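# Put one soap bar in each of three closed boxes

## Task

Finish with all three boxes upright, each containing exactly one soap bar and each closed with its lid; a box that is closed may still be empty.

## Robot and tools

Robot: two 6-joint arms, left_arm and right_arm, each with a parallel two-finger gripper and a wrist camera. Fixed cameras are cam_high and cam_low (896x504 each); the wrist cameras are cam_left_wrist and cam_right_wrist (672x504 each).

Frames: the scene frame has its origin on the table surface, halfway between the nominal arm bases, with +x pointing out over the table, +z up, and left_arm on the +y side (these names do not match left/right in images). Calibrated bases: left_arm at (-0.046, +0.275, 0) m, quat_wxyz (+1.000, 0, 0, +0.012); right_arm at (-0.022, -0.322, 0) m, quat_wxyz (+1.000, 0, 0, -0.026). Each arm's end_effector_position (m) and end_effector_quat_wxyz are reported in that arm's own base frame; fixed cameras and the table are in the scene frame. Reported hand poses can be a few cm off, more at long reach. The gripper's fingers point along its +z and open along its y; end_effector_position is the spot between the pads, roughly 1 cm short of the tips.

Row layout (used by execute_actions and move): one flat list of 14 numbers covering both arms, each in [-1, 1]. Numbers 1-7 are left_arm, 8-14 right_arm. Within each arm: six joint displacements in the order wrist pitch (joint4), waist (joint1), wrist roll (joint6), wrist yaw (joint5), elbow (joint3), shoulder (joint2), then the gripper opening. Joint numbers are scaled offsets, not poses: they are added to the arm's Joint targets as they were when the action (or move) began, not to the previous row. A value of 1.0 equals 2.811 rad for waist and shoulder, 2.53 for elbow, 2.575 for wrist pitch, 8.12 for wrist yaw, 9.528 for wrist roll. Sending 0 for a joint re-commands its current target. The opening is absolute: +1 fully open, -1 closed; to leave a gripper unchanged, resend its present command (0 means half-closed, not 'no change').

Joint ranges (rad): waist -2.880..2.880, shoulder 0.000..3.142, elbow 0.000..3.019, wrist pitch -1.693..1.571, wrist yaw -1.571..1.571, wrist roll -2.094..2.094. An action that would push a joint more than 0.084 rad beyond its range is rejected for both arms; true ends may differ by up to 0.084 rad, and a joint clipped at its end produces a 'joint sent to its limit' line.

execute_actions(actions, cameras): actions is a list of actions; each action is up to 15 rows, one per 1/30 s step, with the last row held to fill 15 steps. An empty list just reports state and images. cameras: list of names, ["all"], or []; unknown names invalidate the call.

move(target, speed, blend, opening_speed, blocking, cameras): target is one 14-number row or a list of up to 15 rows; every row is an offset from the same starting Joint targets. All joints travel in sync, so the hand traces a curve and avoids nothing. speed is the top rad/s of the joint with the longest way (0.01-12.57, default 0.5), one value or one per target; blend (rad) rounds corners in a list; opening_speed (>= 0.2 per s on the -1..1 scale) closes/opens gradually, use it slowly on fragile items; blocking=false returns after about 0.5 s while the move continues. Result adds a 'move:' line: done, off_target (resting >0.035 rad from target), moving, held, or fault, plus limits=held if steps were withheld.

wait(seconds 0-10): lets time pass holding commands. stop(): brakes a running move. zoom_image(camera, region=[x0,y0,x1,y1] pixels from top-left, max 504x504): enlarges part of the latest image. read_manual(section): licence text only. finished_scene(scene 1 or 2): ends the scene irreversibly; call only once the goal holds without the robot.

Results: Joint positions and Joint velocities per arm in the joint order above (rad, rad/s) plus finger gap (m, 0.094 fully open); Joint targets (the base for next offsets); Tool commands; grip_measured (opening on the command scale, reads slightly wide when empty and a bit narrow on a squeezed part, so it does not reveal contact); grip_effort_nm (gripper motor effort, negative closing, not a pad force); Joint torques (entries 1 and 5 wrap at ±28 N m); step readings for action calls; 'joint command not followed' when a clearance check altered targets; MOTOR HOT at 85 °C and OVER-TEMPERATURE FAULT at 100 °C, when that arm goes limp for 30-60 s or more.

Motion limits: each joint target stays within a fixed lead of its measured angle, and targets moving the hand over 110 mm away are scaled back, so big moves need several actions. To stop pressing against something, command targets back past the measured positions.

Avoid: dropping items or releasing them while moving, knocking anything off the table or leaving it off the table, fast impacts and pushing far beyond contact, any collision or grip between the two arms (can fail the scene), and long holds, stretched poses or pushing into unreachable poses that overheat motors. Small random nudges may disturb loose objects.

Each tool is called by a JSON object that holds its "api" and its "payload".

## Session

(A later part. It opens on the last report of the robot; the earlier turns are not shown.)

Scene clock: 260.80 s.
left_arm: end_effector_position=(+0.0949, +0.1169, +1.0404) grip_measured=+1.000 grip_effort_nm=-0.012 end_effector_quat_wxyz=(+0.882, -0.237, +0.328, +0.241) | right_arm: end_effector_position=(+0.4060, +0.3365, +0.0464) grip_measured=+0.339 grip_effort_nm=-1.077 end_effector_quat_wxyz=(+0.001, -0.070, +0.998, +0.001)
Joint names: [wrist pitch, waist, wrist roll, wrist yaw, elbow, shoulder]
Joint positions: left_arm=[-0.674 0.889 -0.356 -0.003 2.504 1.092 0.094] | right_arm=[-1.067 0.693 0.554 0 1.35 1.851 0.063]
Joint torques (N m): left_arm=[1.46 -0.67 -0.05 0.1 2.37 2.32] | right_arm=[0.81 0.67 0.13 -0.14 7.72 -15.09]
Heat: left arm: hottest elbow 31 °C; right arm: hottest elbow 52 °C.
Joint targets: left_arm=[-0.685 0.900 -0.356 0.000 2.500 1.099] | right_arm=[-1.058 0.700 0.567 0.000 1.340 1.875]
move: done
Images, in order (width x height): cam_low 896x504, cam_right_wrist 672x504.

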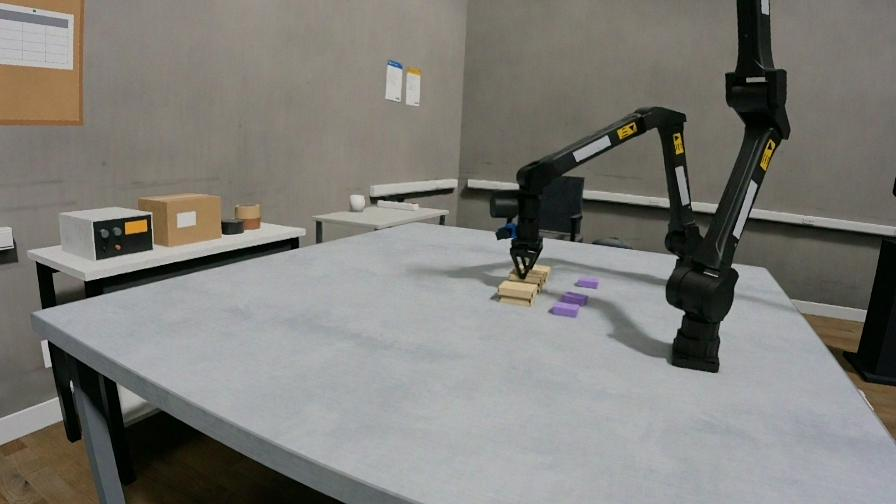

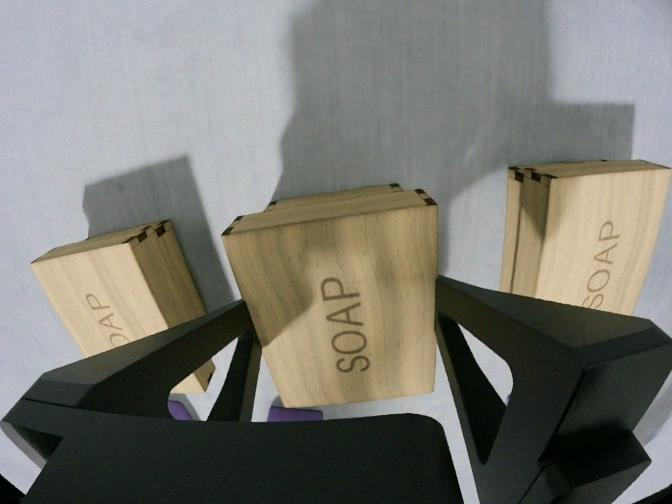

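{"api": "move", "payload": {"target": [[0,0,0,0,0,0,1,0.0072,0,0,0,-0.0037,0.0037,0.2],[0,0,0,0,0,0,1,0.0072,0,0,0,-0.0037,0.0037,0.72],[0,0,0,0,0,0,1,0.0052,0,0,0,0.0182,-0.0078,0.72],[0,0,0,0,0,0,1,-0.0575,0,0,0,0.0524,-0.0317,0.72],[0,0,0,0,0,0,1,-0.0357,-0.0679,-0.0213,0,-0.0304,-0.0694,0.72],[0,0,0,0,0,0,1,0.0035,-0.0679,-0.0213,0,-0.0517,-0.0438,0.72]], "speed": [0.08,0.2,0.2,0.3,0.4,0.3], "opening_speed": 0.8, "cameras": ["cam_right_wrist","cam_low"]}}

{"api": "zoom_image", "payload": {"camera": "cam_low", "region": [490, 250, 570, 310]}}

Scene clock: 296.70 s.
left_arm: end_effector_position=(+0.0949, +0.1169, +1.0404) grip_measured=+1.000 grip_effort_nm=-0.017 end_effector_quat_wxyz=(+0.882, -0.237, +0.328, +0.241) | right_arm: end_effector_position=(+0.4214, +0.2323, +0.0581) grip_measured=+0.718 grip_effort_nm=0.042 end_effector_quat_wxyz=(-0.002, -0.064, +0.998, -0.001)
Joint names: [wrist pitch, waist, wrist roll, wrist yaw, elbow, shoulder]
Joint positions: left_arm=[-0.674 0.889 -0.356 -0.003 2.504 1.092 0.094] | right_arm=[-1.059 0.505 0.378 0 1.217 1.735 0.081]
Joint torques (N m): left_arm=[1.47 -0.67 -0.05 0.1 2.36 2.32] | right_arm=[0.73 0.44 -0.1 -0.13 7.82 -13.57]
Heat: left arm: hottest elbow 31 °C; right arm: hottest elbow 49 °C.
Joint targets: left_arm=[-0.685 0.900 -0.356 0.000 2.500 1.099] | right_arm=[-1.049 0.509 0.364 0.000 1.209 1.752]
move: done
Images, in order (width x height): cam_low 896x504, cam_right_wrist 672x504.

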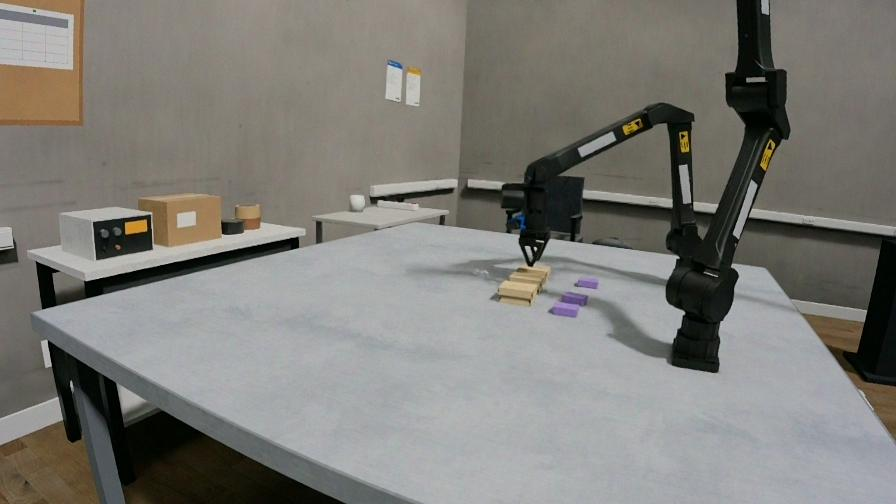

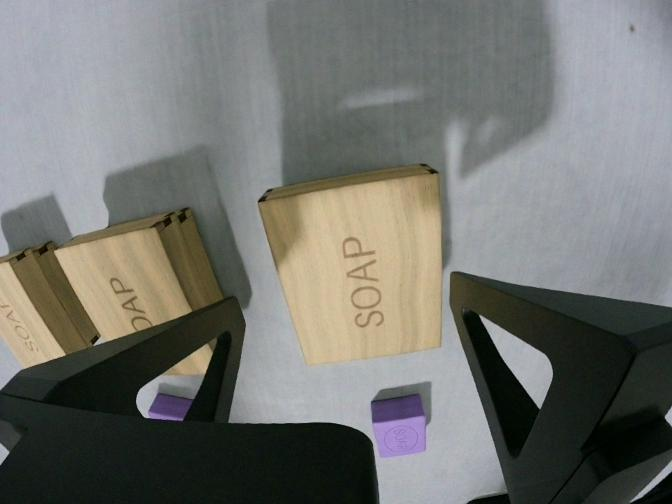

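Scaled by 6.300 from the camera's 896x504 image, which has a finer 1280x720 frame.

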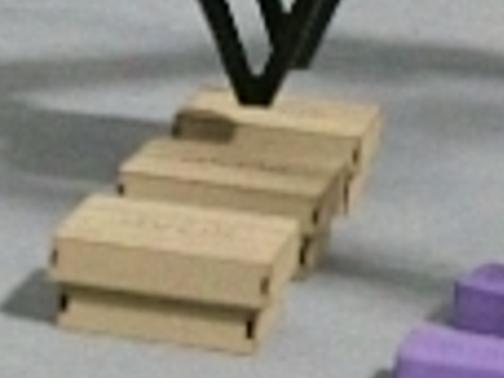

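{"api": "move", "payload": {"target": [[0,0,0,0,0,0,1,0.0023,-0.0078,-0.0048,0,0,0.0018,0.72],[0,0,0,0,0,0,1,0.0229,-0.0078,-0.0048,0,-0.0097,0.0125,0.72],[0,0,0,0,0,0,1,0.0229,-0.0078,-0.0048,0,-0.0097,0.0125,0.22]], "speed": 0.15, "opening_speed": 0.4, "cameras": ["cam_right_wrist","cam_low"]}}

{"api": "zoom_image", "payload": {"camera": "cam_right_wrist", "region": [240, 150, 440, 290]}}

Scene clock: 315.53 s.
left_arm: end_effector_position=(+0.0949, +0.1169, +1.0404) grip_measured=+1.000 grip_effort_nm=-0.017 end_effector_quat_wxyz=(+0.882, -0.237, +0.328, +0.241) | right_arm: end_effector_position=(+0.4253, +0.2280, +0.0353) grip_measured=+0.369 grip_effort_nm=-1.067 end_effector_quat_wxyz=(-0.001, -0.081, +0.997, -0.001)
Joint names: [wrist pitch, waist, wrist roll, wrist yaw, elbow, shoulder]
Joint positions: left_arm=[-0.674 0.889 -0.356 -0.003 2.504 1.092 0.094] | right_arm=[-0.999 0.493 0.331 0 1.193 1.768 0.064]
Joint torques (N m): left_arm=[1.47 -0.67 -0.04 0.1 2.37 2.26] | right_arm=[0.7 -0.44 -0.11 -0.14 7.46 -13.68]
Heat: left arm: hottest elbow 31 °C; right arm: hottest elbow 49 °C.
Joint targets: left_arm=[-0.685 0.900 -0.356 0.000 2.500 1.099] | right_arm=[-0.990 0.487 0.318 0.000 1.185 1.787]
move: done
Images, in order (width x height): cam_low 896x504, cam_right_wrist 672x504.

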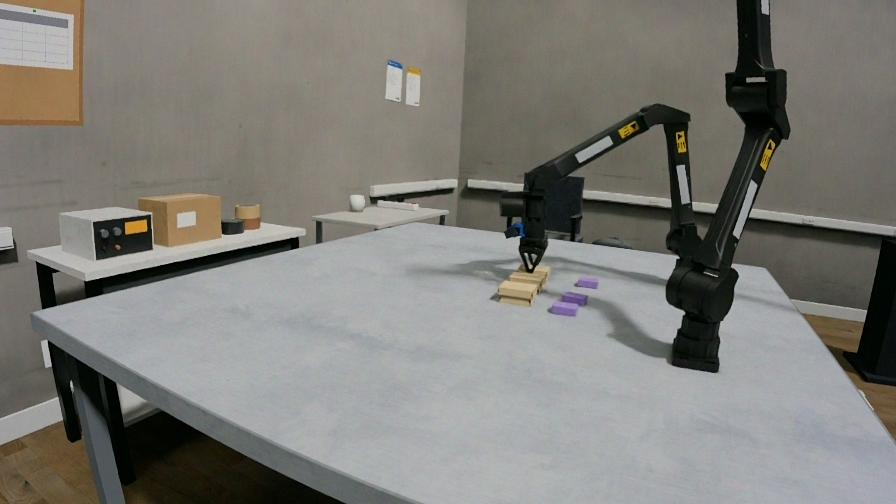

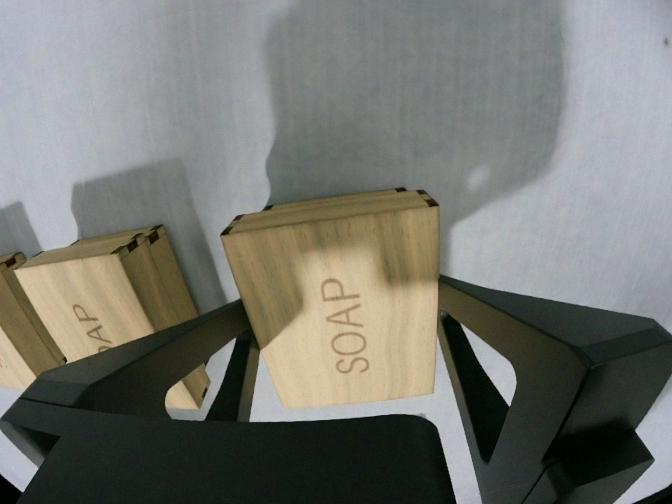

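Scaled by 2.520 from the camera's 672x504 image, which has a finer 960x720 frame.

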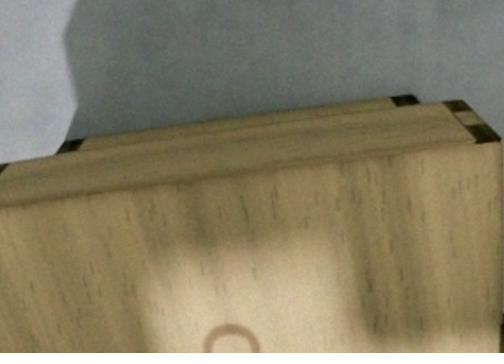

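{"api": "move", "payload": {"target": [[0,0,0,0,0,0,1,-0.005,0,0,0,0.0209,-0.0078,0.22],[0,0,0,0,0,0,1,-0.025,0,0,0,0.0329,-0.0189,0.22],[0,0,0,0,0,0,1,-0.0551,0,0,0,0.0485,-0.032,0.22]], "speed": 0.12, "cameras": ["cam_right_wrist","cam_high"]}}

{"api": "zoom_image", "payload": {"camera": "cam_right_wrist", "region": [240, 130, 440, 270]}}

{"api": "zoom_image", "payload": {"camera": "cam_high", "region": [380, 245, 430, 295]}}

Scene clock: 333.43 s.
left_arm: end_effector_position=(+0.0949, +0.1169, +1.0404) grip_measured=+1.000 grip_effort_nm=-0.012 end_effector_quat_wxyz=(+0.882, -0.237, +0.328, +0.241) | right_arm: end_effector_position=(+0.4249, +0.2277, +0.0814) grip_measured=+0.369 grip_effort_nm=-1.082 end_effector_quat_wxyz=(-0.005, -0.081, +0.997, -0.002)
Joint names: [wrist pitch, waist, wrist roll, wrist yaw, elbow, shoulder]
Joint positions: left_arm=[-0.674 0.889 -0.356 -0.003 2.504 1.092 0.094] | right_arm=[-1.124 0.493 0.331 0 1.254 1.711 0.064]
Joint torques (N m): left_arm=[1.47 -0.67 -0.04 0.1 2.36 2.26] | right_arm=[-0.05 -0.5 -0.11 -0.14 13.27 -16.21]
Heat: left arm: hottest elbow 31 °C; right arm: hottest elbow 48 °C.
Joint targets: left_arm=[-0.685 0.900 -0.356 0.000 2.500 1.099] | right_arm=[-1.132 0.487 0.318 0.000 1.307 1.697]
move: off_target (right_arm); right_arm: the elbow is farthest, 0.054 rad from its target
Images, in order (width x height): cam_high 896x504, cam_right_wrist 672x504.

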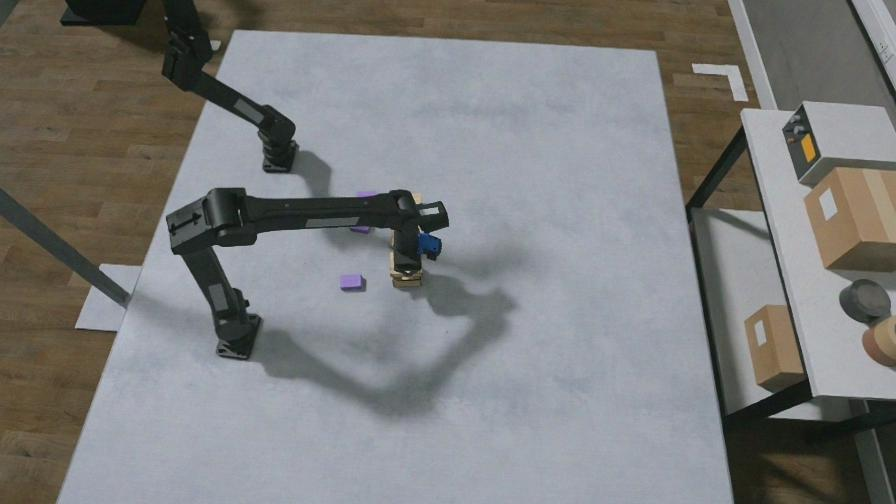

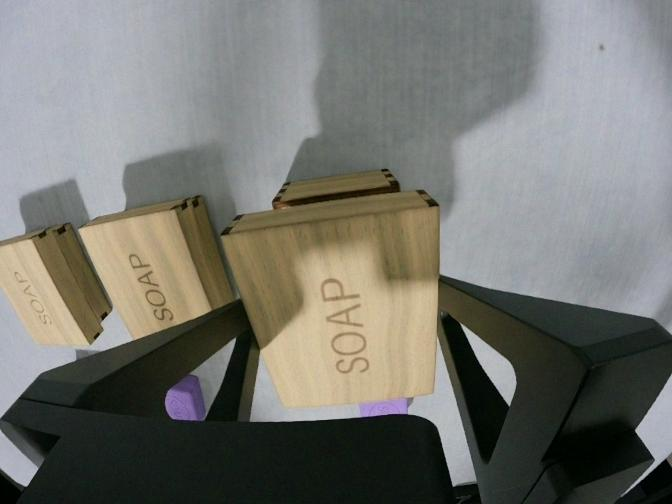

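Scaled by 2.520 from the camera's 672x504 image, which has a finer 960x720 frame.

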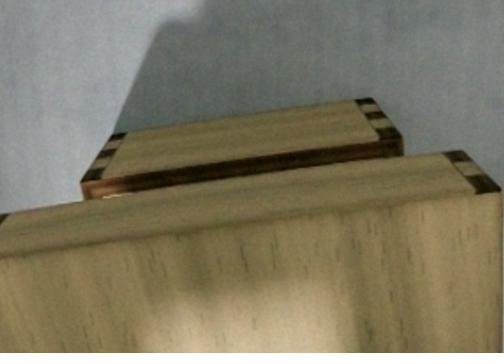

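Scaled by 10.080 from the camera's 896x504 image, which has a finer 1280x720 frame.

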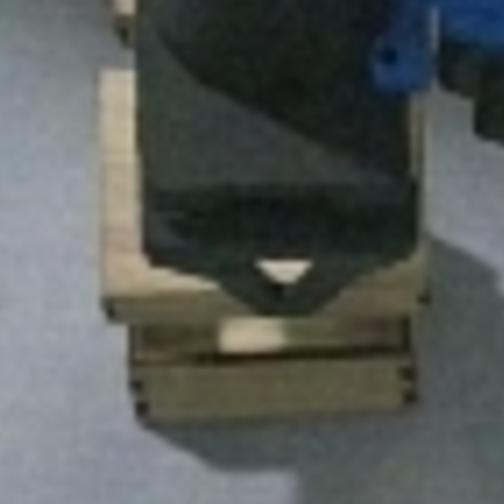

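{"api": "move", "payload": {"target": [[0,0,0,0,0,0,0.4,0,-0.351,0,0,0,0,0.22],[-0.2427,-0.6716,-0.065,0,-0.434,0.2102,0.4,0,-0.351,0,0,0,0,0.22]], "speed": [0.5,0.9], "cameras": ["cam_left_wrist","cam_high"]}}

Scene clock: 368.80 s.
left_arm: end_effector_position=(+0.2696, -0.4178, +0.1471) grip_measured=+0.403 grip_effort_nm=-0.144 end_effector_quat_wxyz=(-0.002, +0.018, +1.000, +0.004) | right_arm: end_effector_position=(+0.4215, -0.2338, +0.0814) grip_measured=+0.369 grip_effort_nm=-1.072 end_effector_quat_wxyz=(-0.006, +0.406, +0.914, +0.000)
Joint names: [wrist pitch, waist, wrist roll, wrist yaw, elbow, shoulder]
Joint positions: left_arm=[-1.298 -0.997 -0.961 -0.001 1.404 1.685 0.066] | right_arm=[-1.125 -0.505 0.331 0.001 1.254 1.711 0.064]
Joint torques (N m): left_arm=[0.58 -0.85 -0.2 -0.08 9.7 -17.38] | right_arm=[0.08 0.62 -0.11 -0.16 13.27 -16.03]
Motor temperatures (°C): left_arm=[27 28 29 28 31 30 29] | right_arm=[29 32 28 30 55 37 33]
Heat: left arm: hottest elbow 31 °C; right arm: hottest elbow 55 °C.
Joint targets: left_arm=[-1.310 -0.988 -0.976 0.000 1.402 1.690] | right_arm=[-1.132 -0.500 0.318 0.000 1.307 1.697]
move: off_target (right_arm); right_arm: the elbow is farthest, 0.053 rad from its target
Images, in order (width x height): cam_high 896x504, cam_left_wrist 672x504.

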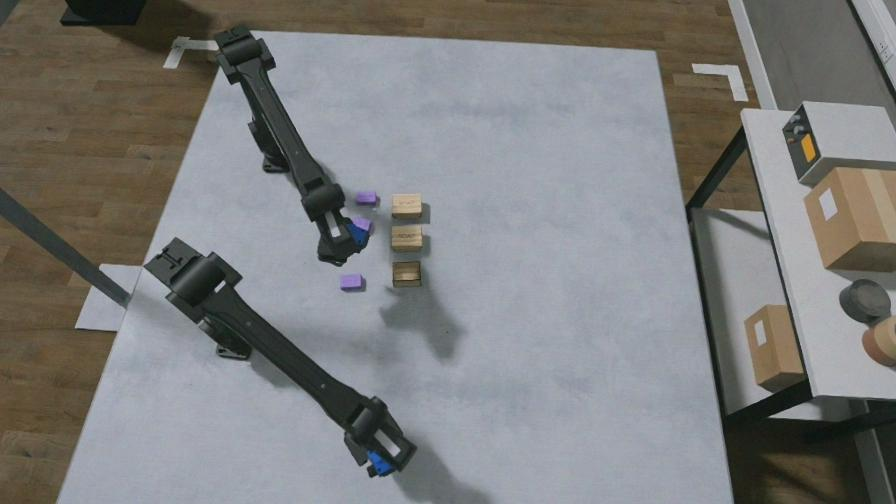

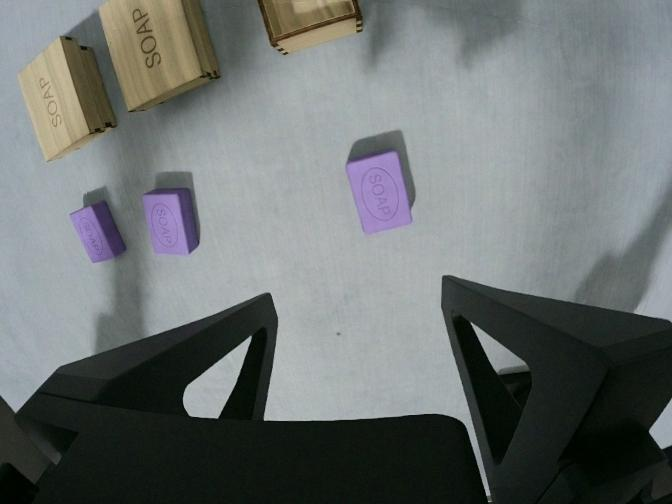

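{"api": "move", "payload": {"target": [0.0874,-0.0043,-0.0167,0,-0.0225,0.053,0.35,0,0,0,0,0,0,0.22], "speed": 0.35, "cameras": ["cam_left_wrist"]}}

Scene clock: 388.40 s.
left_arm: end_effector_position=(+0.2837, -0.4396, +0.0629) grip_measured=+0.353 grip_effort_nm=-0.149 end_effector_quat_wxyz=(+0.002, -0.061, +0.998, -0.002) | right_arm: end_effector_position=(+0.4215, -0.2338, +0.0814) grip_measured=+0.369 grip_effort_nm=-1.082 end_effector_quat_wxyz=(-0.006, +0.406, +0.914, +0.000)
Joint names: [wrist pitch, waist, wrist roll, wrist yaw, elbow, shoulder]
Joint positions: left_arm=[-1.098 -0.997 -1.12 -0.001 1.352 1.819 0.064] | right_arm=[-1.125 -0.505 0.331 0.001 1.254 1.711 0.064]
Joint torques (N m): left_arm=[1.62 -1.67 -0.22 -0.09 8.44 -18.08] | right_arm=[0.08 0.62 -0.1 -0.16 13.27 -16.09]
Motor temperatures (°C): left_arm=[27 28 29 28 33 31 29] | right_arm=[29 32 28 30 56 37 33]
Heat: left arm: hottest elbow 33 °C; right arm: hottest elbow 56 °C.
Joint targets: left_arm=[-1.085 -1.000 -1.135 0.000 1.345 1.839] | right_arm=[-1.132 -0.500 0.318 0.000 1.307 1.697]
move: off_target (right_arm); right_arm: the elbow is farthest, 0.053 rad from its target
Images, in order (width x height): cam_left_wrist 672x504.

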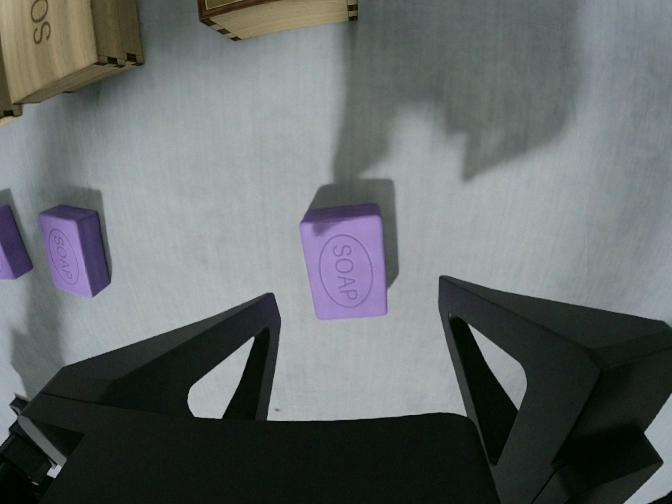

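{"api": "move", "payload": {"target": [[0.0357,0,0,0,-0.0182,0.0185,0.35,0,0,0,0,0,0,0.22],[0.0357,0,0,0,-0.0182,0.0185,-0.26,0,0,0,0,0,0,0.22]], "speed": 0.2, "opening_speed": 0.35, "cameras": ["cam_left_wrist"]}}

Scene clock: 402.87 s.
left_arm: end_effector_position=(+0.2827, -0.4382, +0.0229) grip_measured=-0.189 grip_effort_nm=-0.999 end_effector_quat_wxyz=(+0.001, -0.062, +0.998, -0.001) | right_arm: end_effector_position=(+0.4215, -0.2338, +0.0814) grip_measured=+0.369 grip_effort_nm=-1.082 end_effector_quat_wxyz=(-0.006, +0.406, +0.914, +0.000)
Joint names: [wrist pitch, waist, wrist roll, wrist yaw, elbow, shoulder]
Joint positions: left_arm=[-1.006 -0.997 -1.12 -0.001 1.306 1.869 0.038] | right_arm=[-1.125 -0.505 0.331 0.001 1.254 1.711 0.064]
Joint torques (N m): left_arm=[1.61 -1.79 -0.22 -0.09 7.95 -18.14] | right_arm=[0.09 0.62 -0.11 -0.16 13.27 -16.03]
Motor temperatures (°C): left_arm=[27 28 29 28 35 32 29] | right_arm=[29 32 28 30 57 37 33]
Heat: left arm: hottest elbow 35 °C; right arm: hottest elbow 57 °C.
Joint targets: left_arm=[-0.993 -1.000 -1.134 0.000 1.299 1.892] | right_arm=[-1.132 -0.500 0.318 0.000 1.307 1.697]
move: off_target (right_arm); right_arm: the elbow is farthest, 0.053 rad from its target
Images, in order (width x height): cam_left_wrist 672x504.

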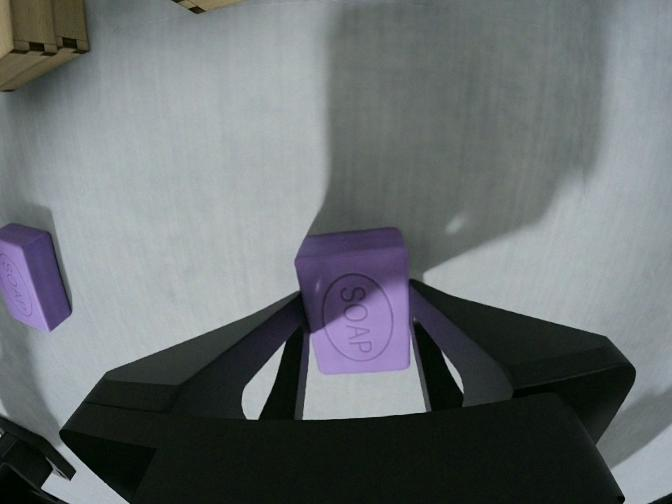

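{"api": "move", "payload": {"target": [[0,0,0,0,0.0186,-0.007,-0.27,0,0,0,0,0,0,0.22],[-0.0614,0,0,0,0.0494,-0.0345,-0.27,0,0,0,0,0,0,0.22],[-0.1087,0.0612,0.0249,0,0.1063,-0.0203,-0.27,0,0,0,0,0,0,0.22]], "speed": [0.2,0.3,0.5], "cameras": ["cam_left_wrist"]}}

Scene clock: 419.33 s.
left_arm: end_effector_position=(+0.3732, -0.4005, +0.1250) grip_measured=-0.192 grip_effort_nm=-1.033 end_effector_quat_wxyz=(+0.005, -0.046, +0.999, -0.005) | right_arm: end_effector_position=(+0.4215, -0.2338, +0.0814) grip_measured=+0.369 grip_effort_nm=-1.067 end_effector_quat_wxyz=(-0.006, +0.406, +0.914, +0.000)
Joint names: [wrist pitch, waist, wrist roll, wrist yaw, elbow, shoulder]
Joint positions: left_arm=[-1.262 -0.82 -0.912 -0.001 1.518 1.813 0.038] | right_arm=[-1.125 -0.505 0.331 0.001 1.254 1.711 0.064]
Joint torques (N m): left_arm=[0.64 -2.2 0.07 -0.08 14.34 -18.67] | right_arm=[0.08 0.67 -0.11 -0.16 13.26 -16.03]
Motor temperatures (°C): left_arm=[27 28 29 28 36 32 30] | right_arm=[29 32 28 30 58 37 33]
Heat: left arm: hottest elbow 36 °C; right arm: hottest elbow 58 °C.
Joint targets: left_arm=[-1.273 -0.828 -0.897 0.000 1.568 1.834] | right_arm=[-1.132 -0.500 0.318 0.000 1.307 1.697]
move: off_target (left_arm, right_arm); left_arm: the elbow is farthest, 0.050 rad from its target; right_arm: the elbow is farthest, 0.053 rad from its target
Images, in order (width x height): cam_left_wrist 672x504.

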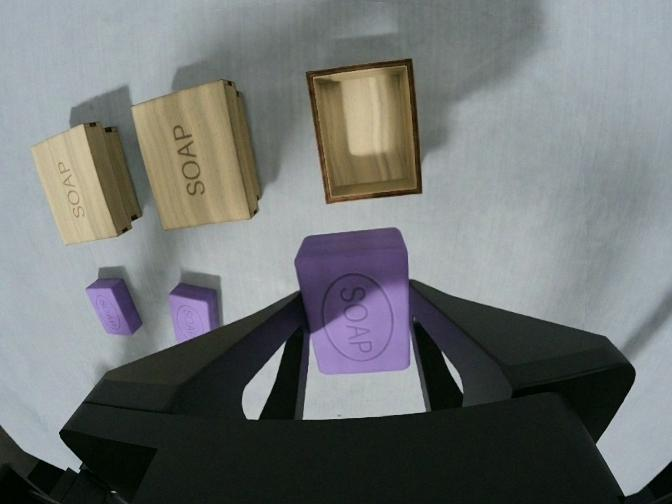

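{"api": "move", "payload": {"target": [0.0117,0.0206,0.0037,0,0.0601,0.0612,-0.27,0,0,0,0,0,0,0.22], "speed": 0.3, "cameras": ["cam_left_wrist"]}}

Scene clock: 439.17 s.
left_arm: end_effector_position=(+0.4276, -0.4190, +0.0853) grip_measured=-0.192 grip_effort_nm=-1.043 end_effector_quat_wxyz=(+0.000, -0.051, +0.999, +0.000) | right_arm: end_effector_position=(+0.4215, -0.2338, +0.0814) grip_measured=+0.369 grip_effort_nm=-1.082 end_effector_quat_wxyz=(-0.006, +0.406, +0.914, +0.000)
Joint names: [wrist pitch, waist, wrist roll, wrist yaw, elbow, shoulder]
Joint positions: left_arm=[-1.255 -0.775 -0.877 -0.001 1.667 1.983 0.038] | right_arm=[-1.125 -0.505 0.331 0.001 1.254 1.711 0.064]
Joint torques (N m): left_arm=[1.57 -1.14 0.12 -0.08 14.54 -21.36] | right_arm=[0.08 0.62 -0.1 -0.16 13.26 -16.09]
Motor temperatures (°C): left_arm=[27 28 29 28 37 32 31] | right_arm=[29 32 28 30 58 37 33]
Heat: left arm: hottest elbow 37 °C; right arm: hottest elbow 58 °C.
Joint targets: left_arm=[-1.243 -0.770 -0.862 0.000 1.720 2.006] | right_arm=[-1.132 -0.500 0.318 0.000 1.307 1.697]
move: off_target (left_arm, right_arm); left_arm: the elbow is farthest, 0.053 rad from its target; right_arm: the elbow is farthest, 0.053 rad from its target
Images, in order (width x height): cam_left_wrist 672x504.

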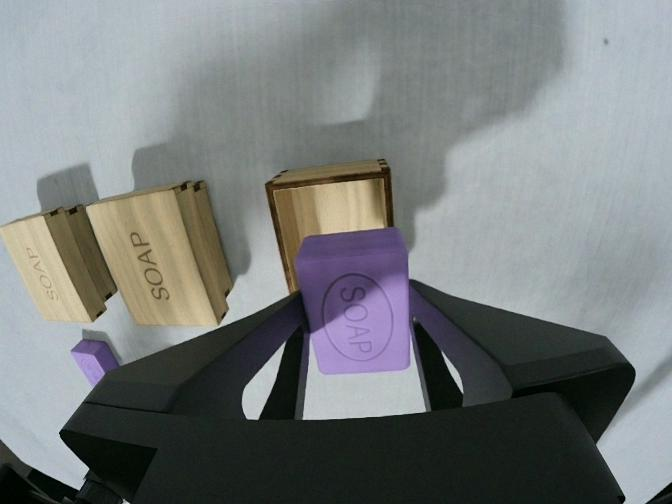

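{"api": "move", "payload": {"target": [[0.0031,0.005,0.0014,0,-0.0312,-0.0139,-0.27,0,0,0,0,0,0,0.22],[0.0249,0.005,0.0014,0,-0.0444,0.0046,-0.27,0,0,0,0,0,0,0.22]], "speed": 0.2, "cameras": ["cam_left_wrist"]}}

Scene clock: 462.47 s.
left_arm: end_effector_position=(+0.4284, -0.4131, +0.0643) grip_measured=-0.192 grip_effort_nm=-1.043 end_effector_quat_wxyz=(+0.003, -0.048, +0.999, -0.002) | right_arm: end_effector_position=(+0.4215, -0.2338, +0.0814) grip_measured=+0.369 grip_effort_nm=-1.077 end_effector_quat_wxyz=(-0.006, +0.406, +0.914, +0.000)
Joint names: [wrist pitch, waist, wrist roll, wrist yaw, elbow, shoulder]
Joint positions: left_arm=[-1.192 -0.767 -0.863 -0.001 1.617 1.989 0.038] | right_arm=[-1.125 -0.505 0.331 0.001 1.254 1.711 0.064]
Joint torques (N m): left_arm=[1.65 -0.73 0.1 -0.08 8.65 -20.31] | right_arm=[0.08 0.62 -0.11 -0.16 13.27 -16.09]
Motor temperatures (°C): left_arm=[27 28 29 28 45 35 31] | right_arm=[29 32 28 30 59 37 33]
Heat: left arm: hottest elbow 45 °C; right arm: hottest elbow 59 °C.
Joint targets: left_arm=[-1.179 -0.756 -0.849 0.000 1.608 2.019] | right_arm=[-1.132 -0.500 0.318 0.000 1.307 1.697]
move: off_target (right_arm); right_arm: the elbow is farthest, 0.053 rad from its target
Images, in order (width x height): cam_left_wrist 672x504.

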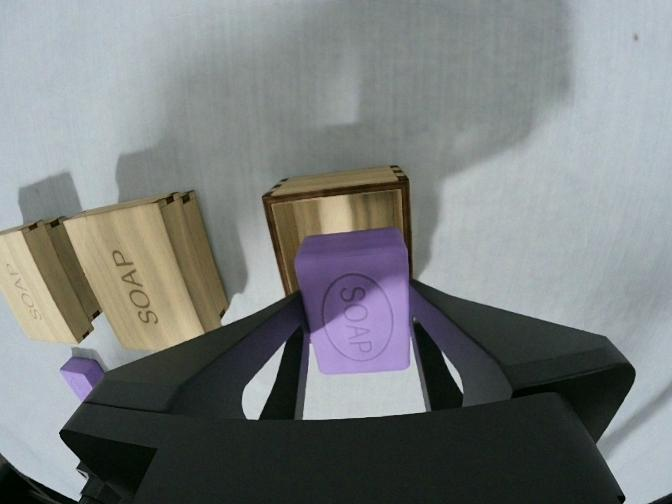

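{"api": "move", "payload": {"target": [[0,0.0032,0,0,0,0.005,-0.27,0,0,0,0,0,0,0.22],[0.0175,0.0032,0,0,-0.0063,0.0121,-0.27,0,0,0,0,0,0,0.22]], "speed": 0.12, "cameras": ["cam_left_wrist","cam_low"]}}

{"api": "zoom_image", "payload": {"camera": "cam_left_wrist", "region": [220, 170, 460, 400]}}

Scene clock: 483.73 s.
left_arm: end_effector_position=(+0.4334, -0.4097, +0.0375) grip_measured=-0.192 grip_effort_nm=-1.038 end_effector_quat_wxyz=(+0.000, -0.053, +0.999, +0.001) | right_arm: end_effector_position=(+0.4215, -0.2338, +0.0814) grip_measured=+0.369 grip_effort_nm=-1.077 end_effector_quat_wxyz=(-0.006, +0.406, +0.914, +0.000)
Joint names: [wrist pitch, waist, wrist roll, wrist yaw, elbow, shoulder]
Joint positions: left_arm=[-1.147 -0.757 -0.863 -0.001 1.6 2.025 0.038] | right_arm=[-1.125 -0.505 0.331 0.001 1.254 1.711 0.064]
Joint torques (N m): left_arm=[1.72 -0.73 0.11 -0.08 8.54 -21.07] | right_arm=[0.08 0.62 -0.1 -0.16 13.27 -16.09]
Motor temperatures (°C): left_arm=[27 28 29 28 43 35 31] | right_arm=[29 32 28 30 59 37 33]
Heat: left arm: hottest elbow 43 °C; right arm: hottest elbow 59 °C.
Joint targets: left_arm=[-1.134 -0.747 -0.849 0.000 1.592 2.054] | right_arm=[-1.132 -0.500 0.318 0.000 1.307 1.697]
move: off_target (right_arm); right_arm: the elbow is farthest, 0.053 rad from its target
Images, in order (width x height): cam_low 896x504, cam_left_wrist 672x504.

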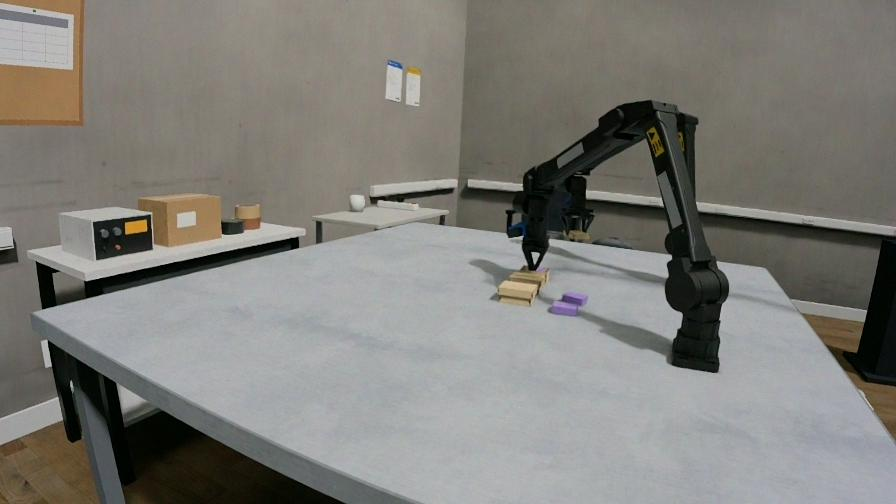

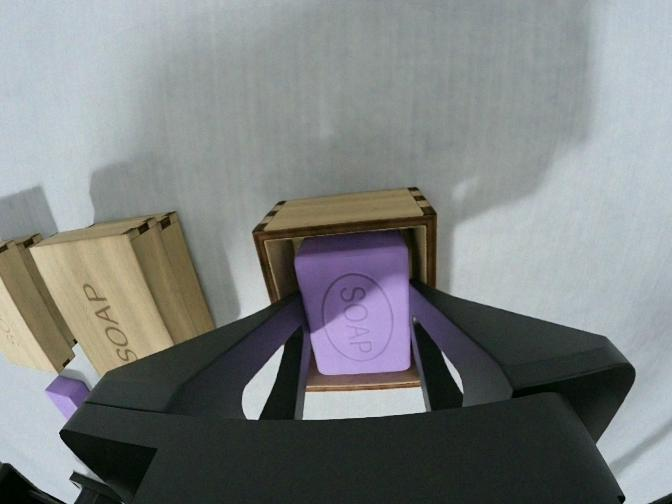

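Scaled by 2.100 from the camera's 672x504 image, which has a finer 960x720 frame.

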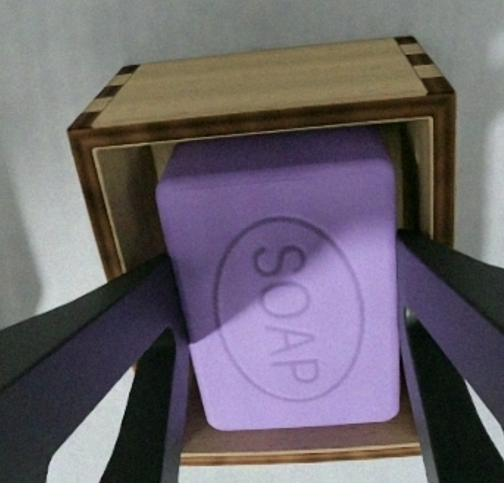

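{"api": "move", "payload": {"target": [[0.0036,0,0,0,-0.0018,0.002,-0.27,0,0,0,0,0,0,0.22],[0.0036,0,0,0,-0.0018,0.002,-0.1,0,0,0,0,0,0,0.22]], "speed": 0.1, "opening_speed": 0.25, "cameras": ["cam_left_wrist"]}}

Scene clock: 508.47 s.
left_arm: end_effector_position=(+0.4350, -0.4112, +0.0366) grip_measured=-0.105 grip_effort_nm=0.217 end_effector_quat_wxyz=(+0.002, -0.053, +0.999, -0.002) | right_arm: end_effector_position=(+0.4215, -0.2338, +0.0814) grip_measured=+0.369 grip_effort_nm=-1.077 end_effector_quat_wxyz=(-0.006, +0.406, +0.914, +0.000)
Joint names: [wrist pitch, waist, wrist roll, wrist yaw, elbow, shoulder]
Joint positions: left_arm=[-1.138 -0.757 -0.863 -0.001 1.6 2.027 0.042] | right_arm=[-1.125 -0.505 0.331 0.001 1.254 1.711 0.064]
Joint torques (N m): left_arm=[1.63 -0.79 0.1 -0.08 8.12 -20.66] | right_arm=[0.09 0.62 -0.1 -0.16 13.27 -16.03]
Motor temperatures (°C): left_arm=[27 28 29 28 42 37 32] | right_arm=[29 32 28 30 59 37 33]
Heat: left arm: hottest elbow 42 °C; right arm: hottest elbow 59 °C.
Joint targets: left_arm=[-1.125 -0.747 -0.849 0.000 1.587 2.059] | right_arm=[-1.132 -0.500 0.318 0.000 1.307 1.697]
move: off_target (right_arm); right_arm: the elbow is farthest, 0.053 rad from its target
Images, in order (width x height): cam_left_wrist 672x504.

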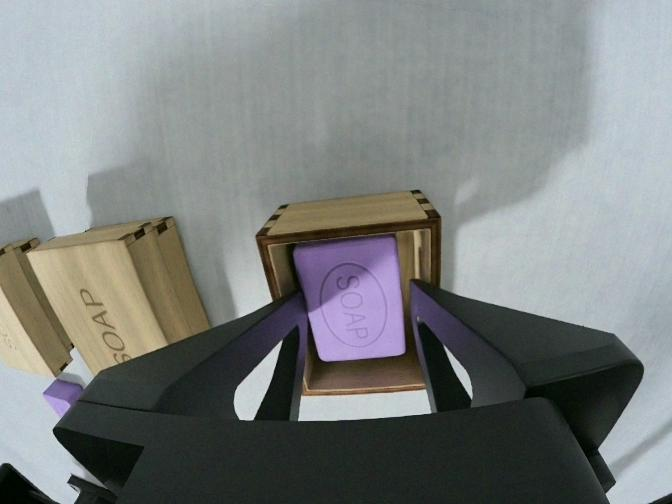

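{"api": "move", "payload": {"target": [[0,0,0,0,0.0206,-0.0111,-0.1,0,0,0,0,0,0,0.22],[-0.0839,0,0,0,0.0735,-0.0377,-0.1,0,0,0,0,0,0,0.22],[-0.0839,0.479,0,0,0.3213,-0.27,-0.1,0,0,0,0,0,0,0.22],[-0.0839,0.479,0,0,0.3213,-0.27,-0.1,0,0.3554,0,0,0,0,0.22]], "speed": [0.15,0.3,0.9,0.5], "cameras": ["cam_right_wrist","cam_low"]}}

{"api": "zoom_image", "payload": {"camera": "cam_right_wrist", "region": [240, 130, 440, 270]}}

Scene clock: 530.83 s.
left_arm: end_effector_position=(+0.3315, +0.2210, +0.7915) grip_measured=-0.105 grip_effort_nm=0.227 end_effector_quat_wxyz=(+0.610, -0.523, +0.590, -0.084) | right_arm: end_effector_position=(+0.4220, +0.2328, +0.0814) grip_measured=+0.369 grip_effort_nm=-1.077 end_effector_quat_wxyz=(-0.005, -0.087, +0.996, -0.002)
Joint names: [wrist pitch, waist, wrist roll, wrist yaw, elbow, shoulder]
Joint positions: left_arm=[-1.332 0.589 -0.862 0 2.376 1.289 0.042] | right_arm=[-1.125 0.505 0.331 0 1.254 1.711 0.064]
Joint torques (N m): left_arm=[2.3 -0.79 0.15 -0.06 8.72 -5.89] | right_arm=[0.08 -0.5 -0.11 -0.14 13.26 -16.09]
Motor temperatures (°C): left_arm=[27 28 29 28 42 35 31] | right_arm=[29 32 28 30 60 37 33]
Heat: left arm: hottest elbow 42 °C; right arm: hottest elbow 60 °C.
Joint targets: left_arm=[-1.341 0.600 -0.849 0.000 2.400 1.300] | right_arm=[-1.132 0.500 0.318 0.000 1.307 1.697]
move: off_target (right_arm); right_arm: the elbow is farthest, 0.053 rad from its target
Images, in order (width x height): cam_low 896x504, cam_right_wrist 672x504.

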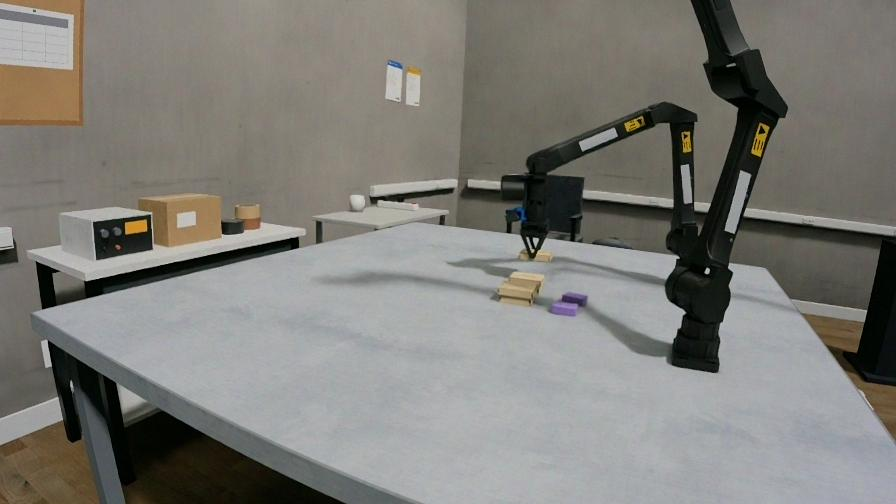

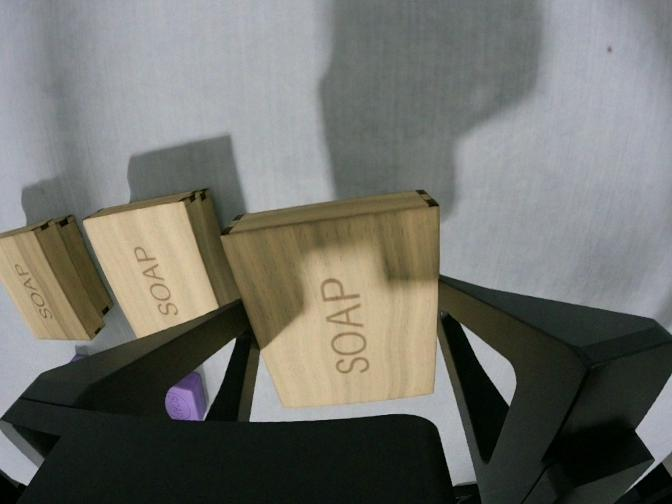

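Scaled by 2.520 from the camera's 672x504 image, which has a finer 960x720 frame.

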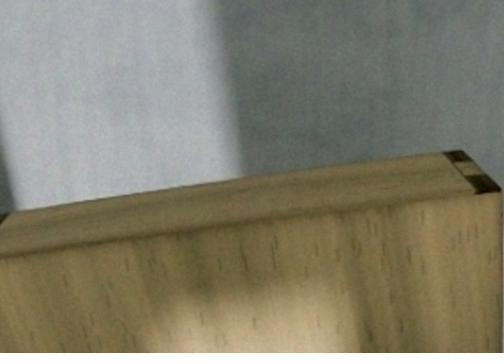

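{"api": "wait", "payload": {"seconds": 0.1, "cameras": ["all"]}}

{"api": "zoom_image", "payload": {"camera": "cam_low", "region": [470, 220, 630, 330]}}

Scene clock: 539.17 s.
left_arm: end_effector_position=(+0.3315, +0.2210, +0.7915) grip_measured=-0.105 grip_effort_nm=0.232 end_effector_quat_wxyz=(+0.610, -0.523, +0.590, -0.084) | right_arm: end_effector_position=(+0.4220, +0.2328, +0.0814) grip_measured=+0.369 grip_effort_nm=-1.077 end_effector_quat_wxyz=(-0.005, -0.087, +0.996, -0.002)
Joint names: [wrist pitch, waist, wrist roll, wrist yaw, elbow, shoulder]
Joint positions: left_arm=[-1.332 0.589 -0.862 0 2.376 1.289 0.042] | right_arm=[-1.125 0.505 0.331 0 1.254 1.711 0.064]
Joint torques (N m): left_arm=[2.3 -0.73 0.14 -0.06 8.73 -5.89] | right_arm=[0.08 -0.44 -0.1 -0.14 13.26 -16.09]
Motor temperatures (°C): left_arm=[27 28 29 28 41 35 30] | right_arm=[29 32 28 30 60 37 33]
Heat: left arm: hottest elbow 41 °C; right arm: hottest elbow 60 °C.
Joint targets: left_arm=[-1.341 0.600 -0.849 0.000 2.400 1.300] | right_arm=[-1.132 0.500 0.318 0.000 1.307 1.697]
Tool commands: left_gripper/opening=-0.1 right_gripper/opening=+0.22
wait: 0.10 s; at rest from the start

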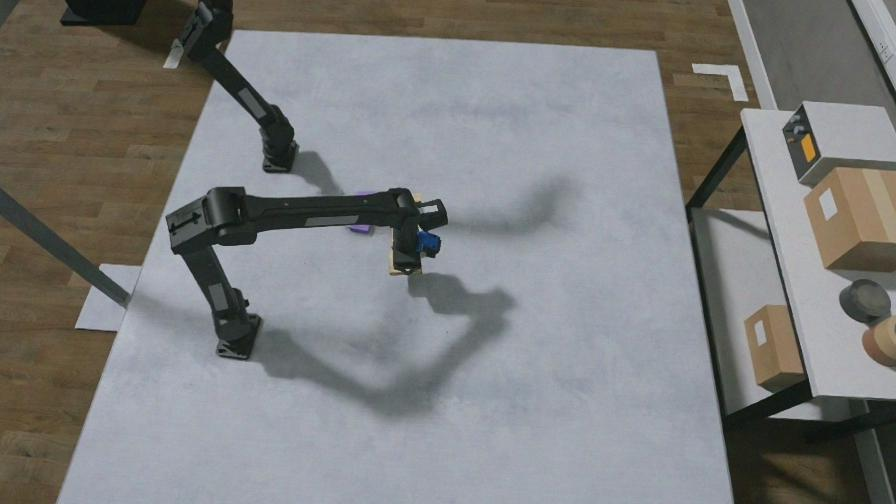

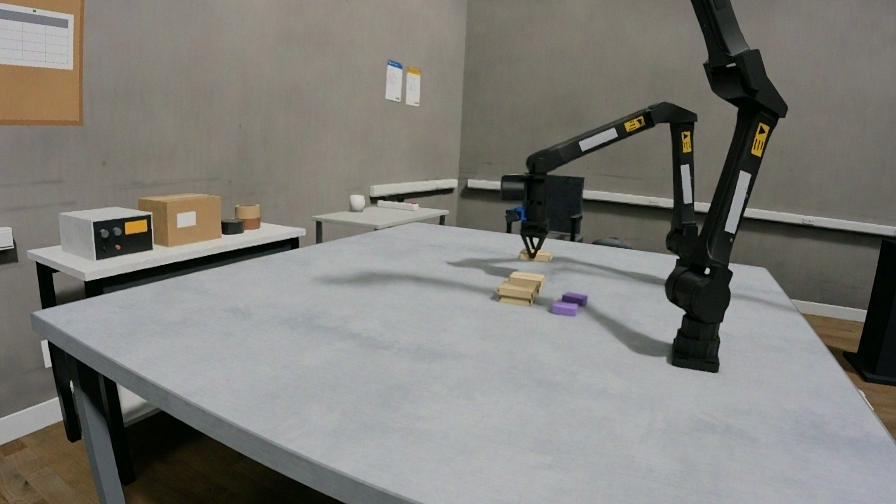

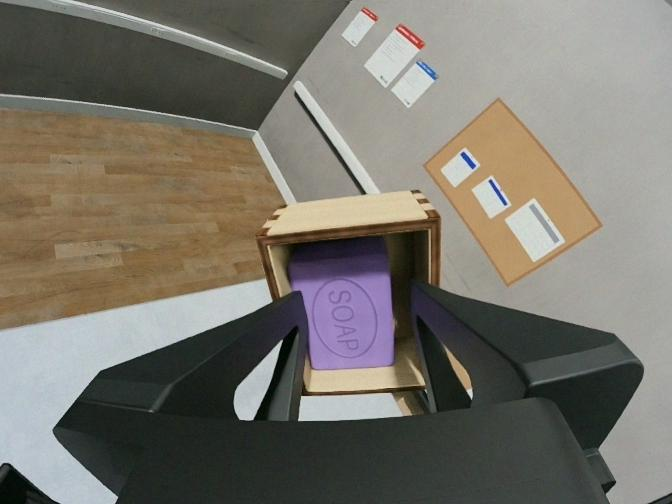

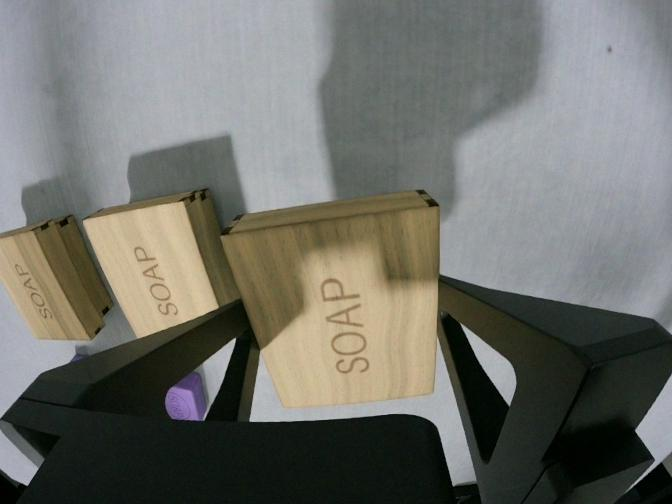

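Scaled by 3.150 from the camera's 896x504 image, which has a finer 1280x720 frame.

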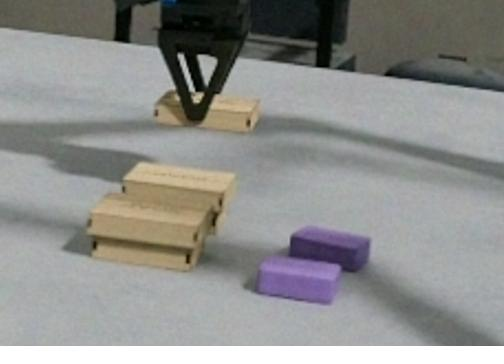

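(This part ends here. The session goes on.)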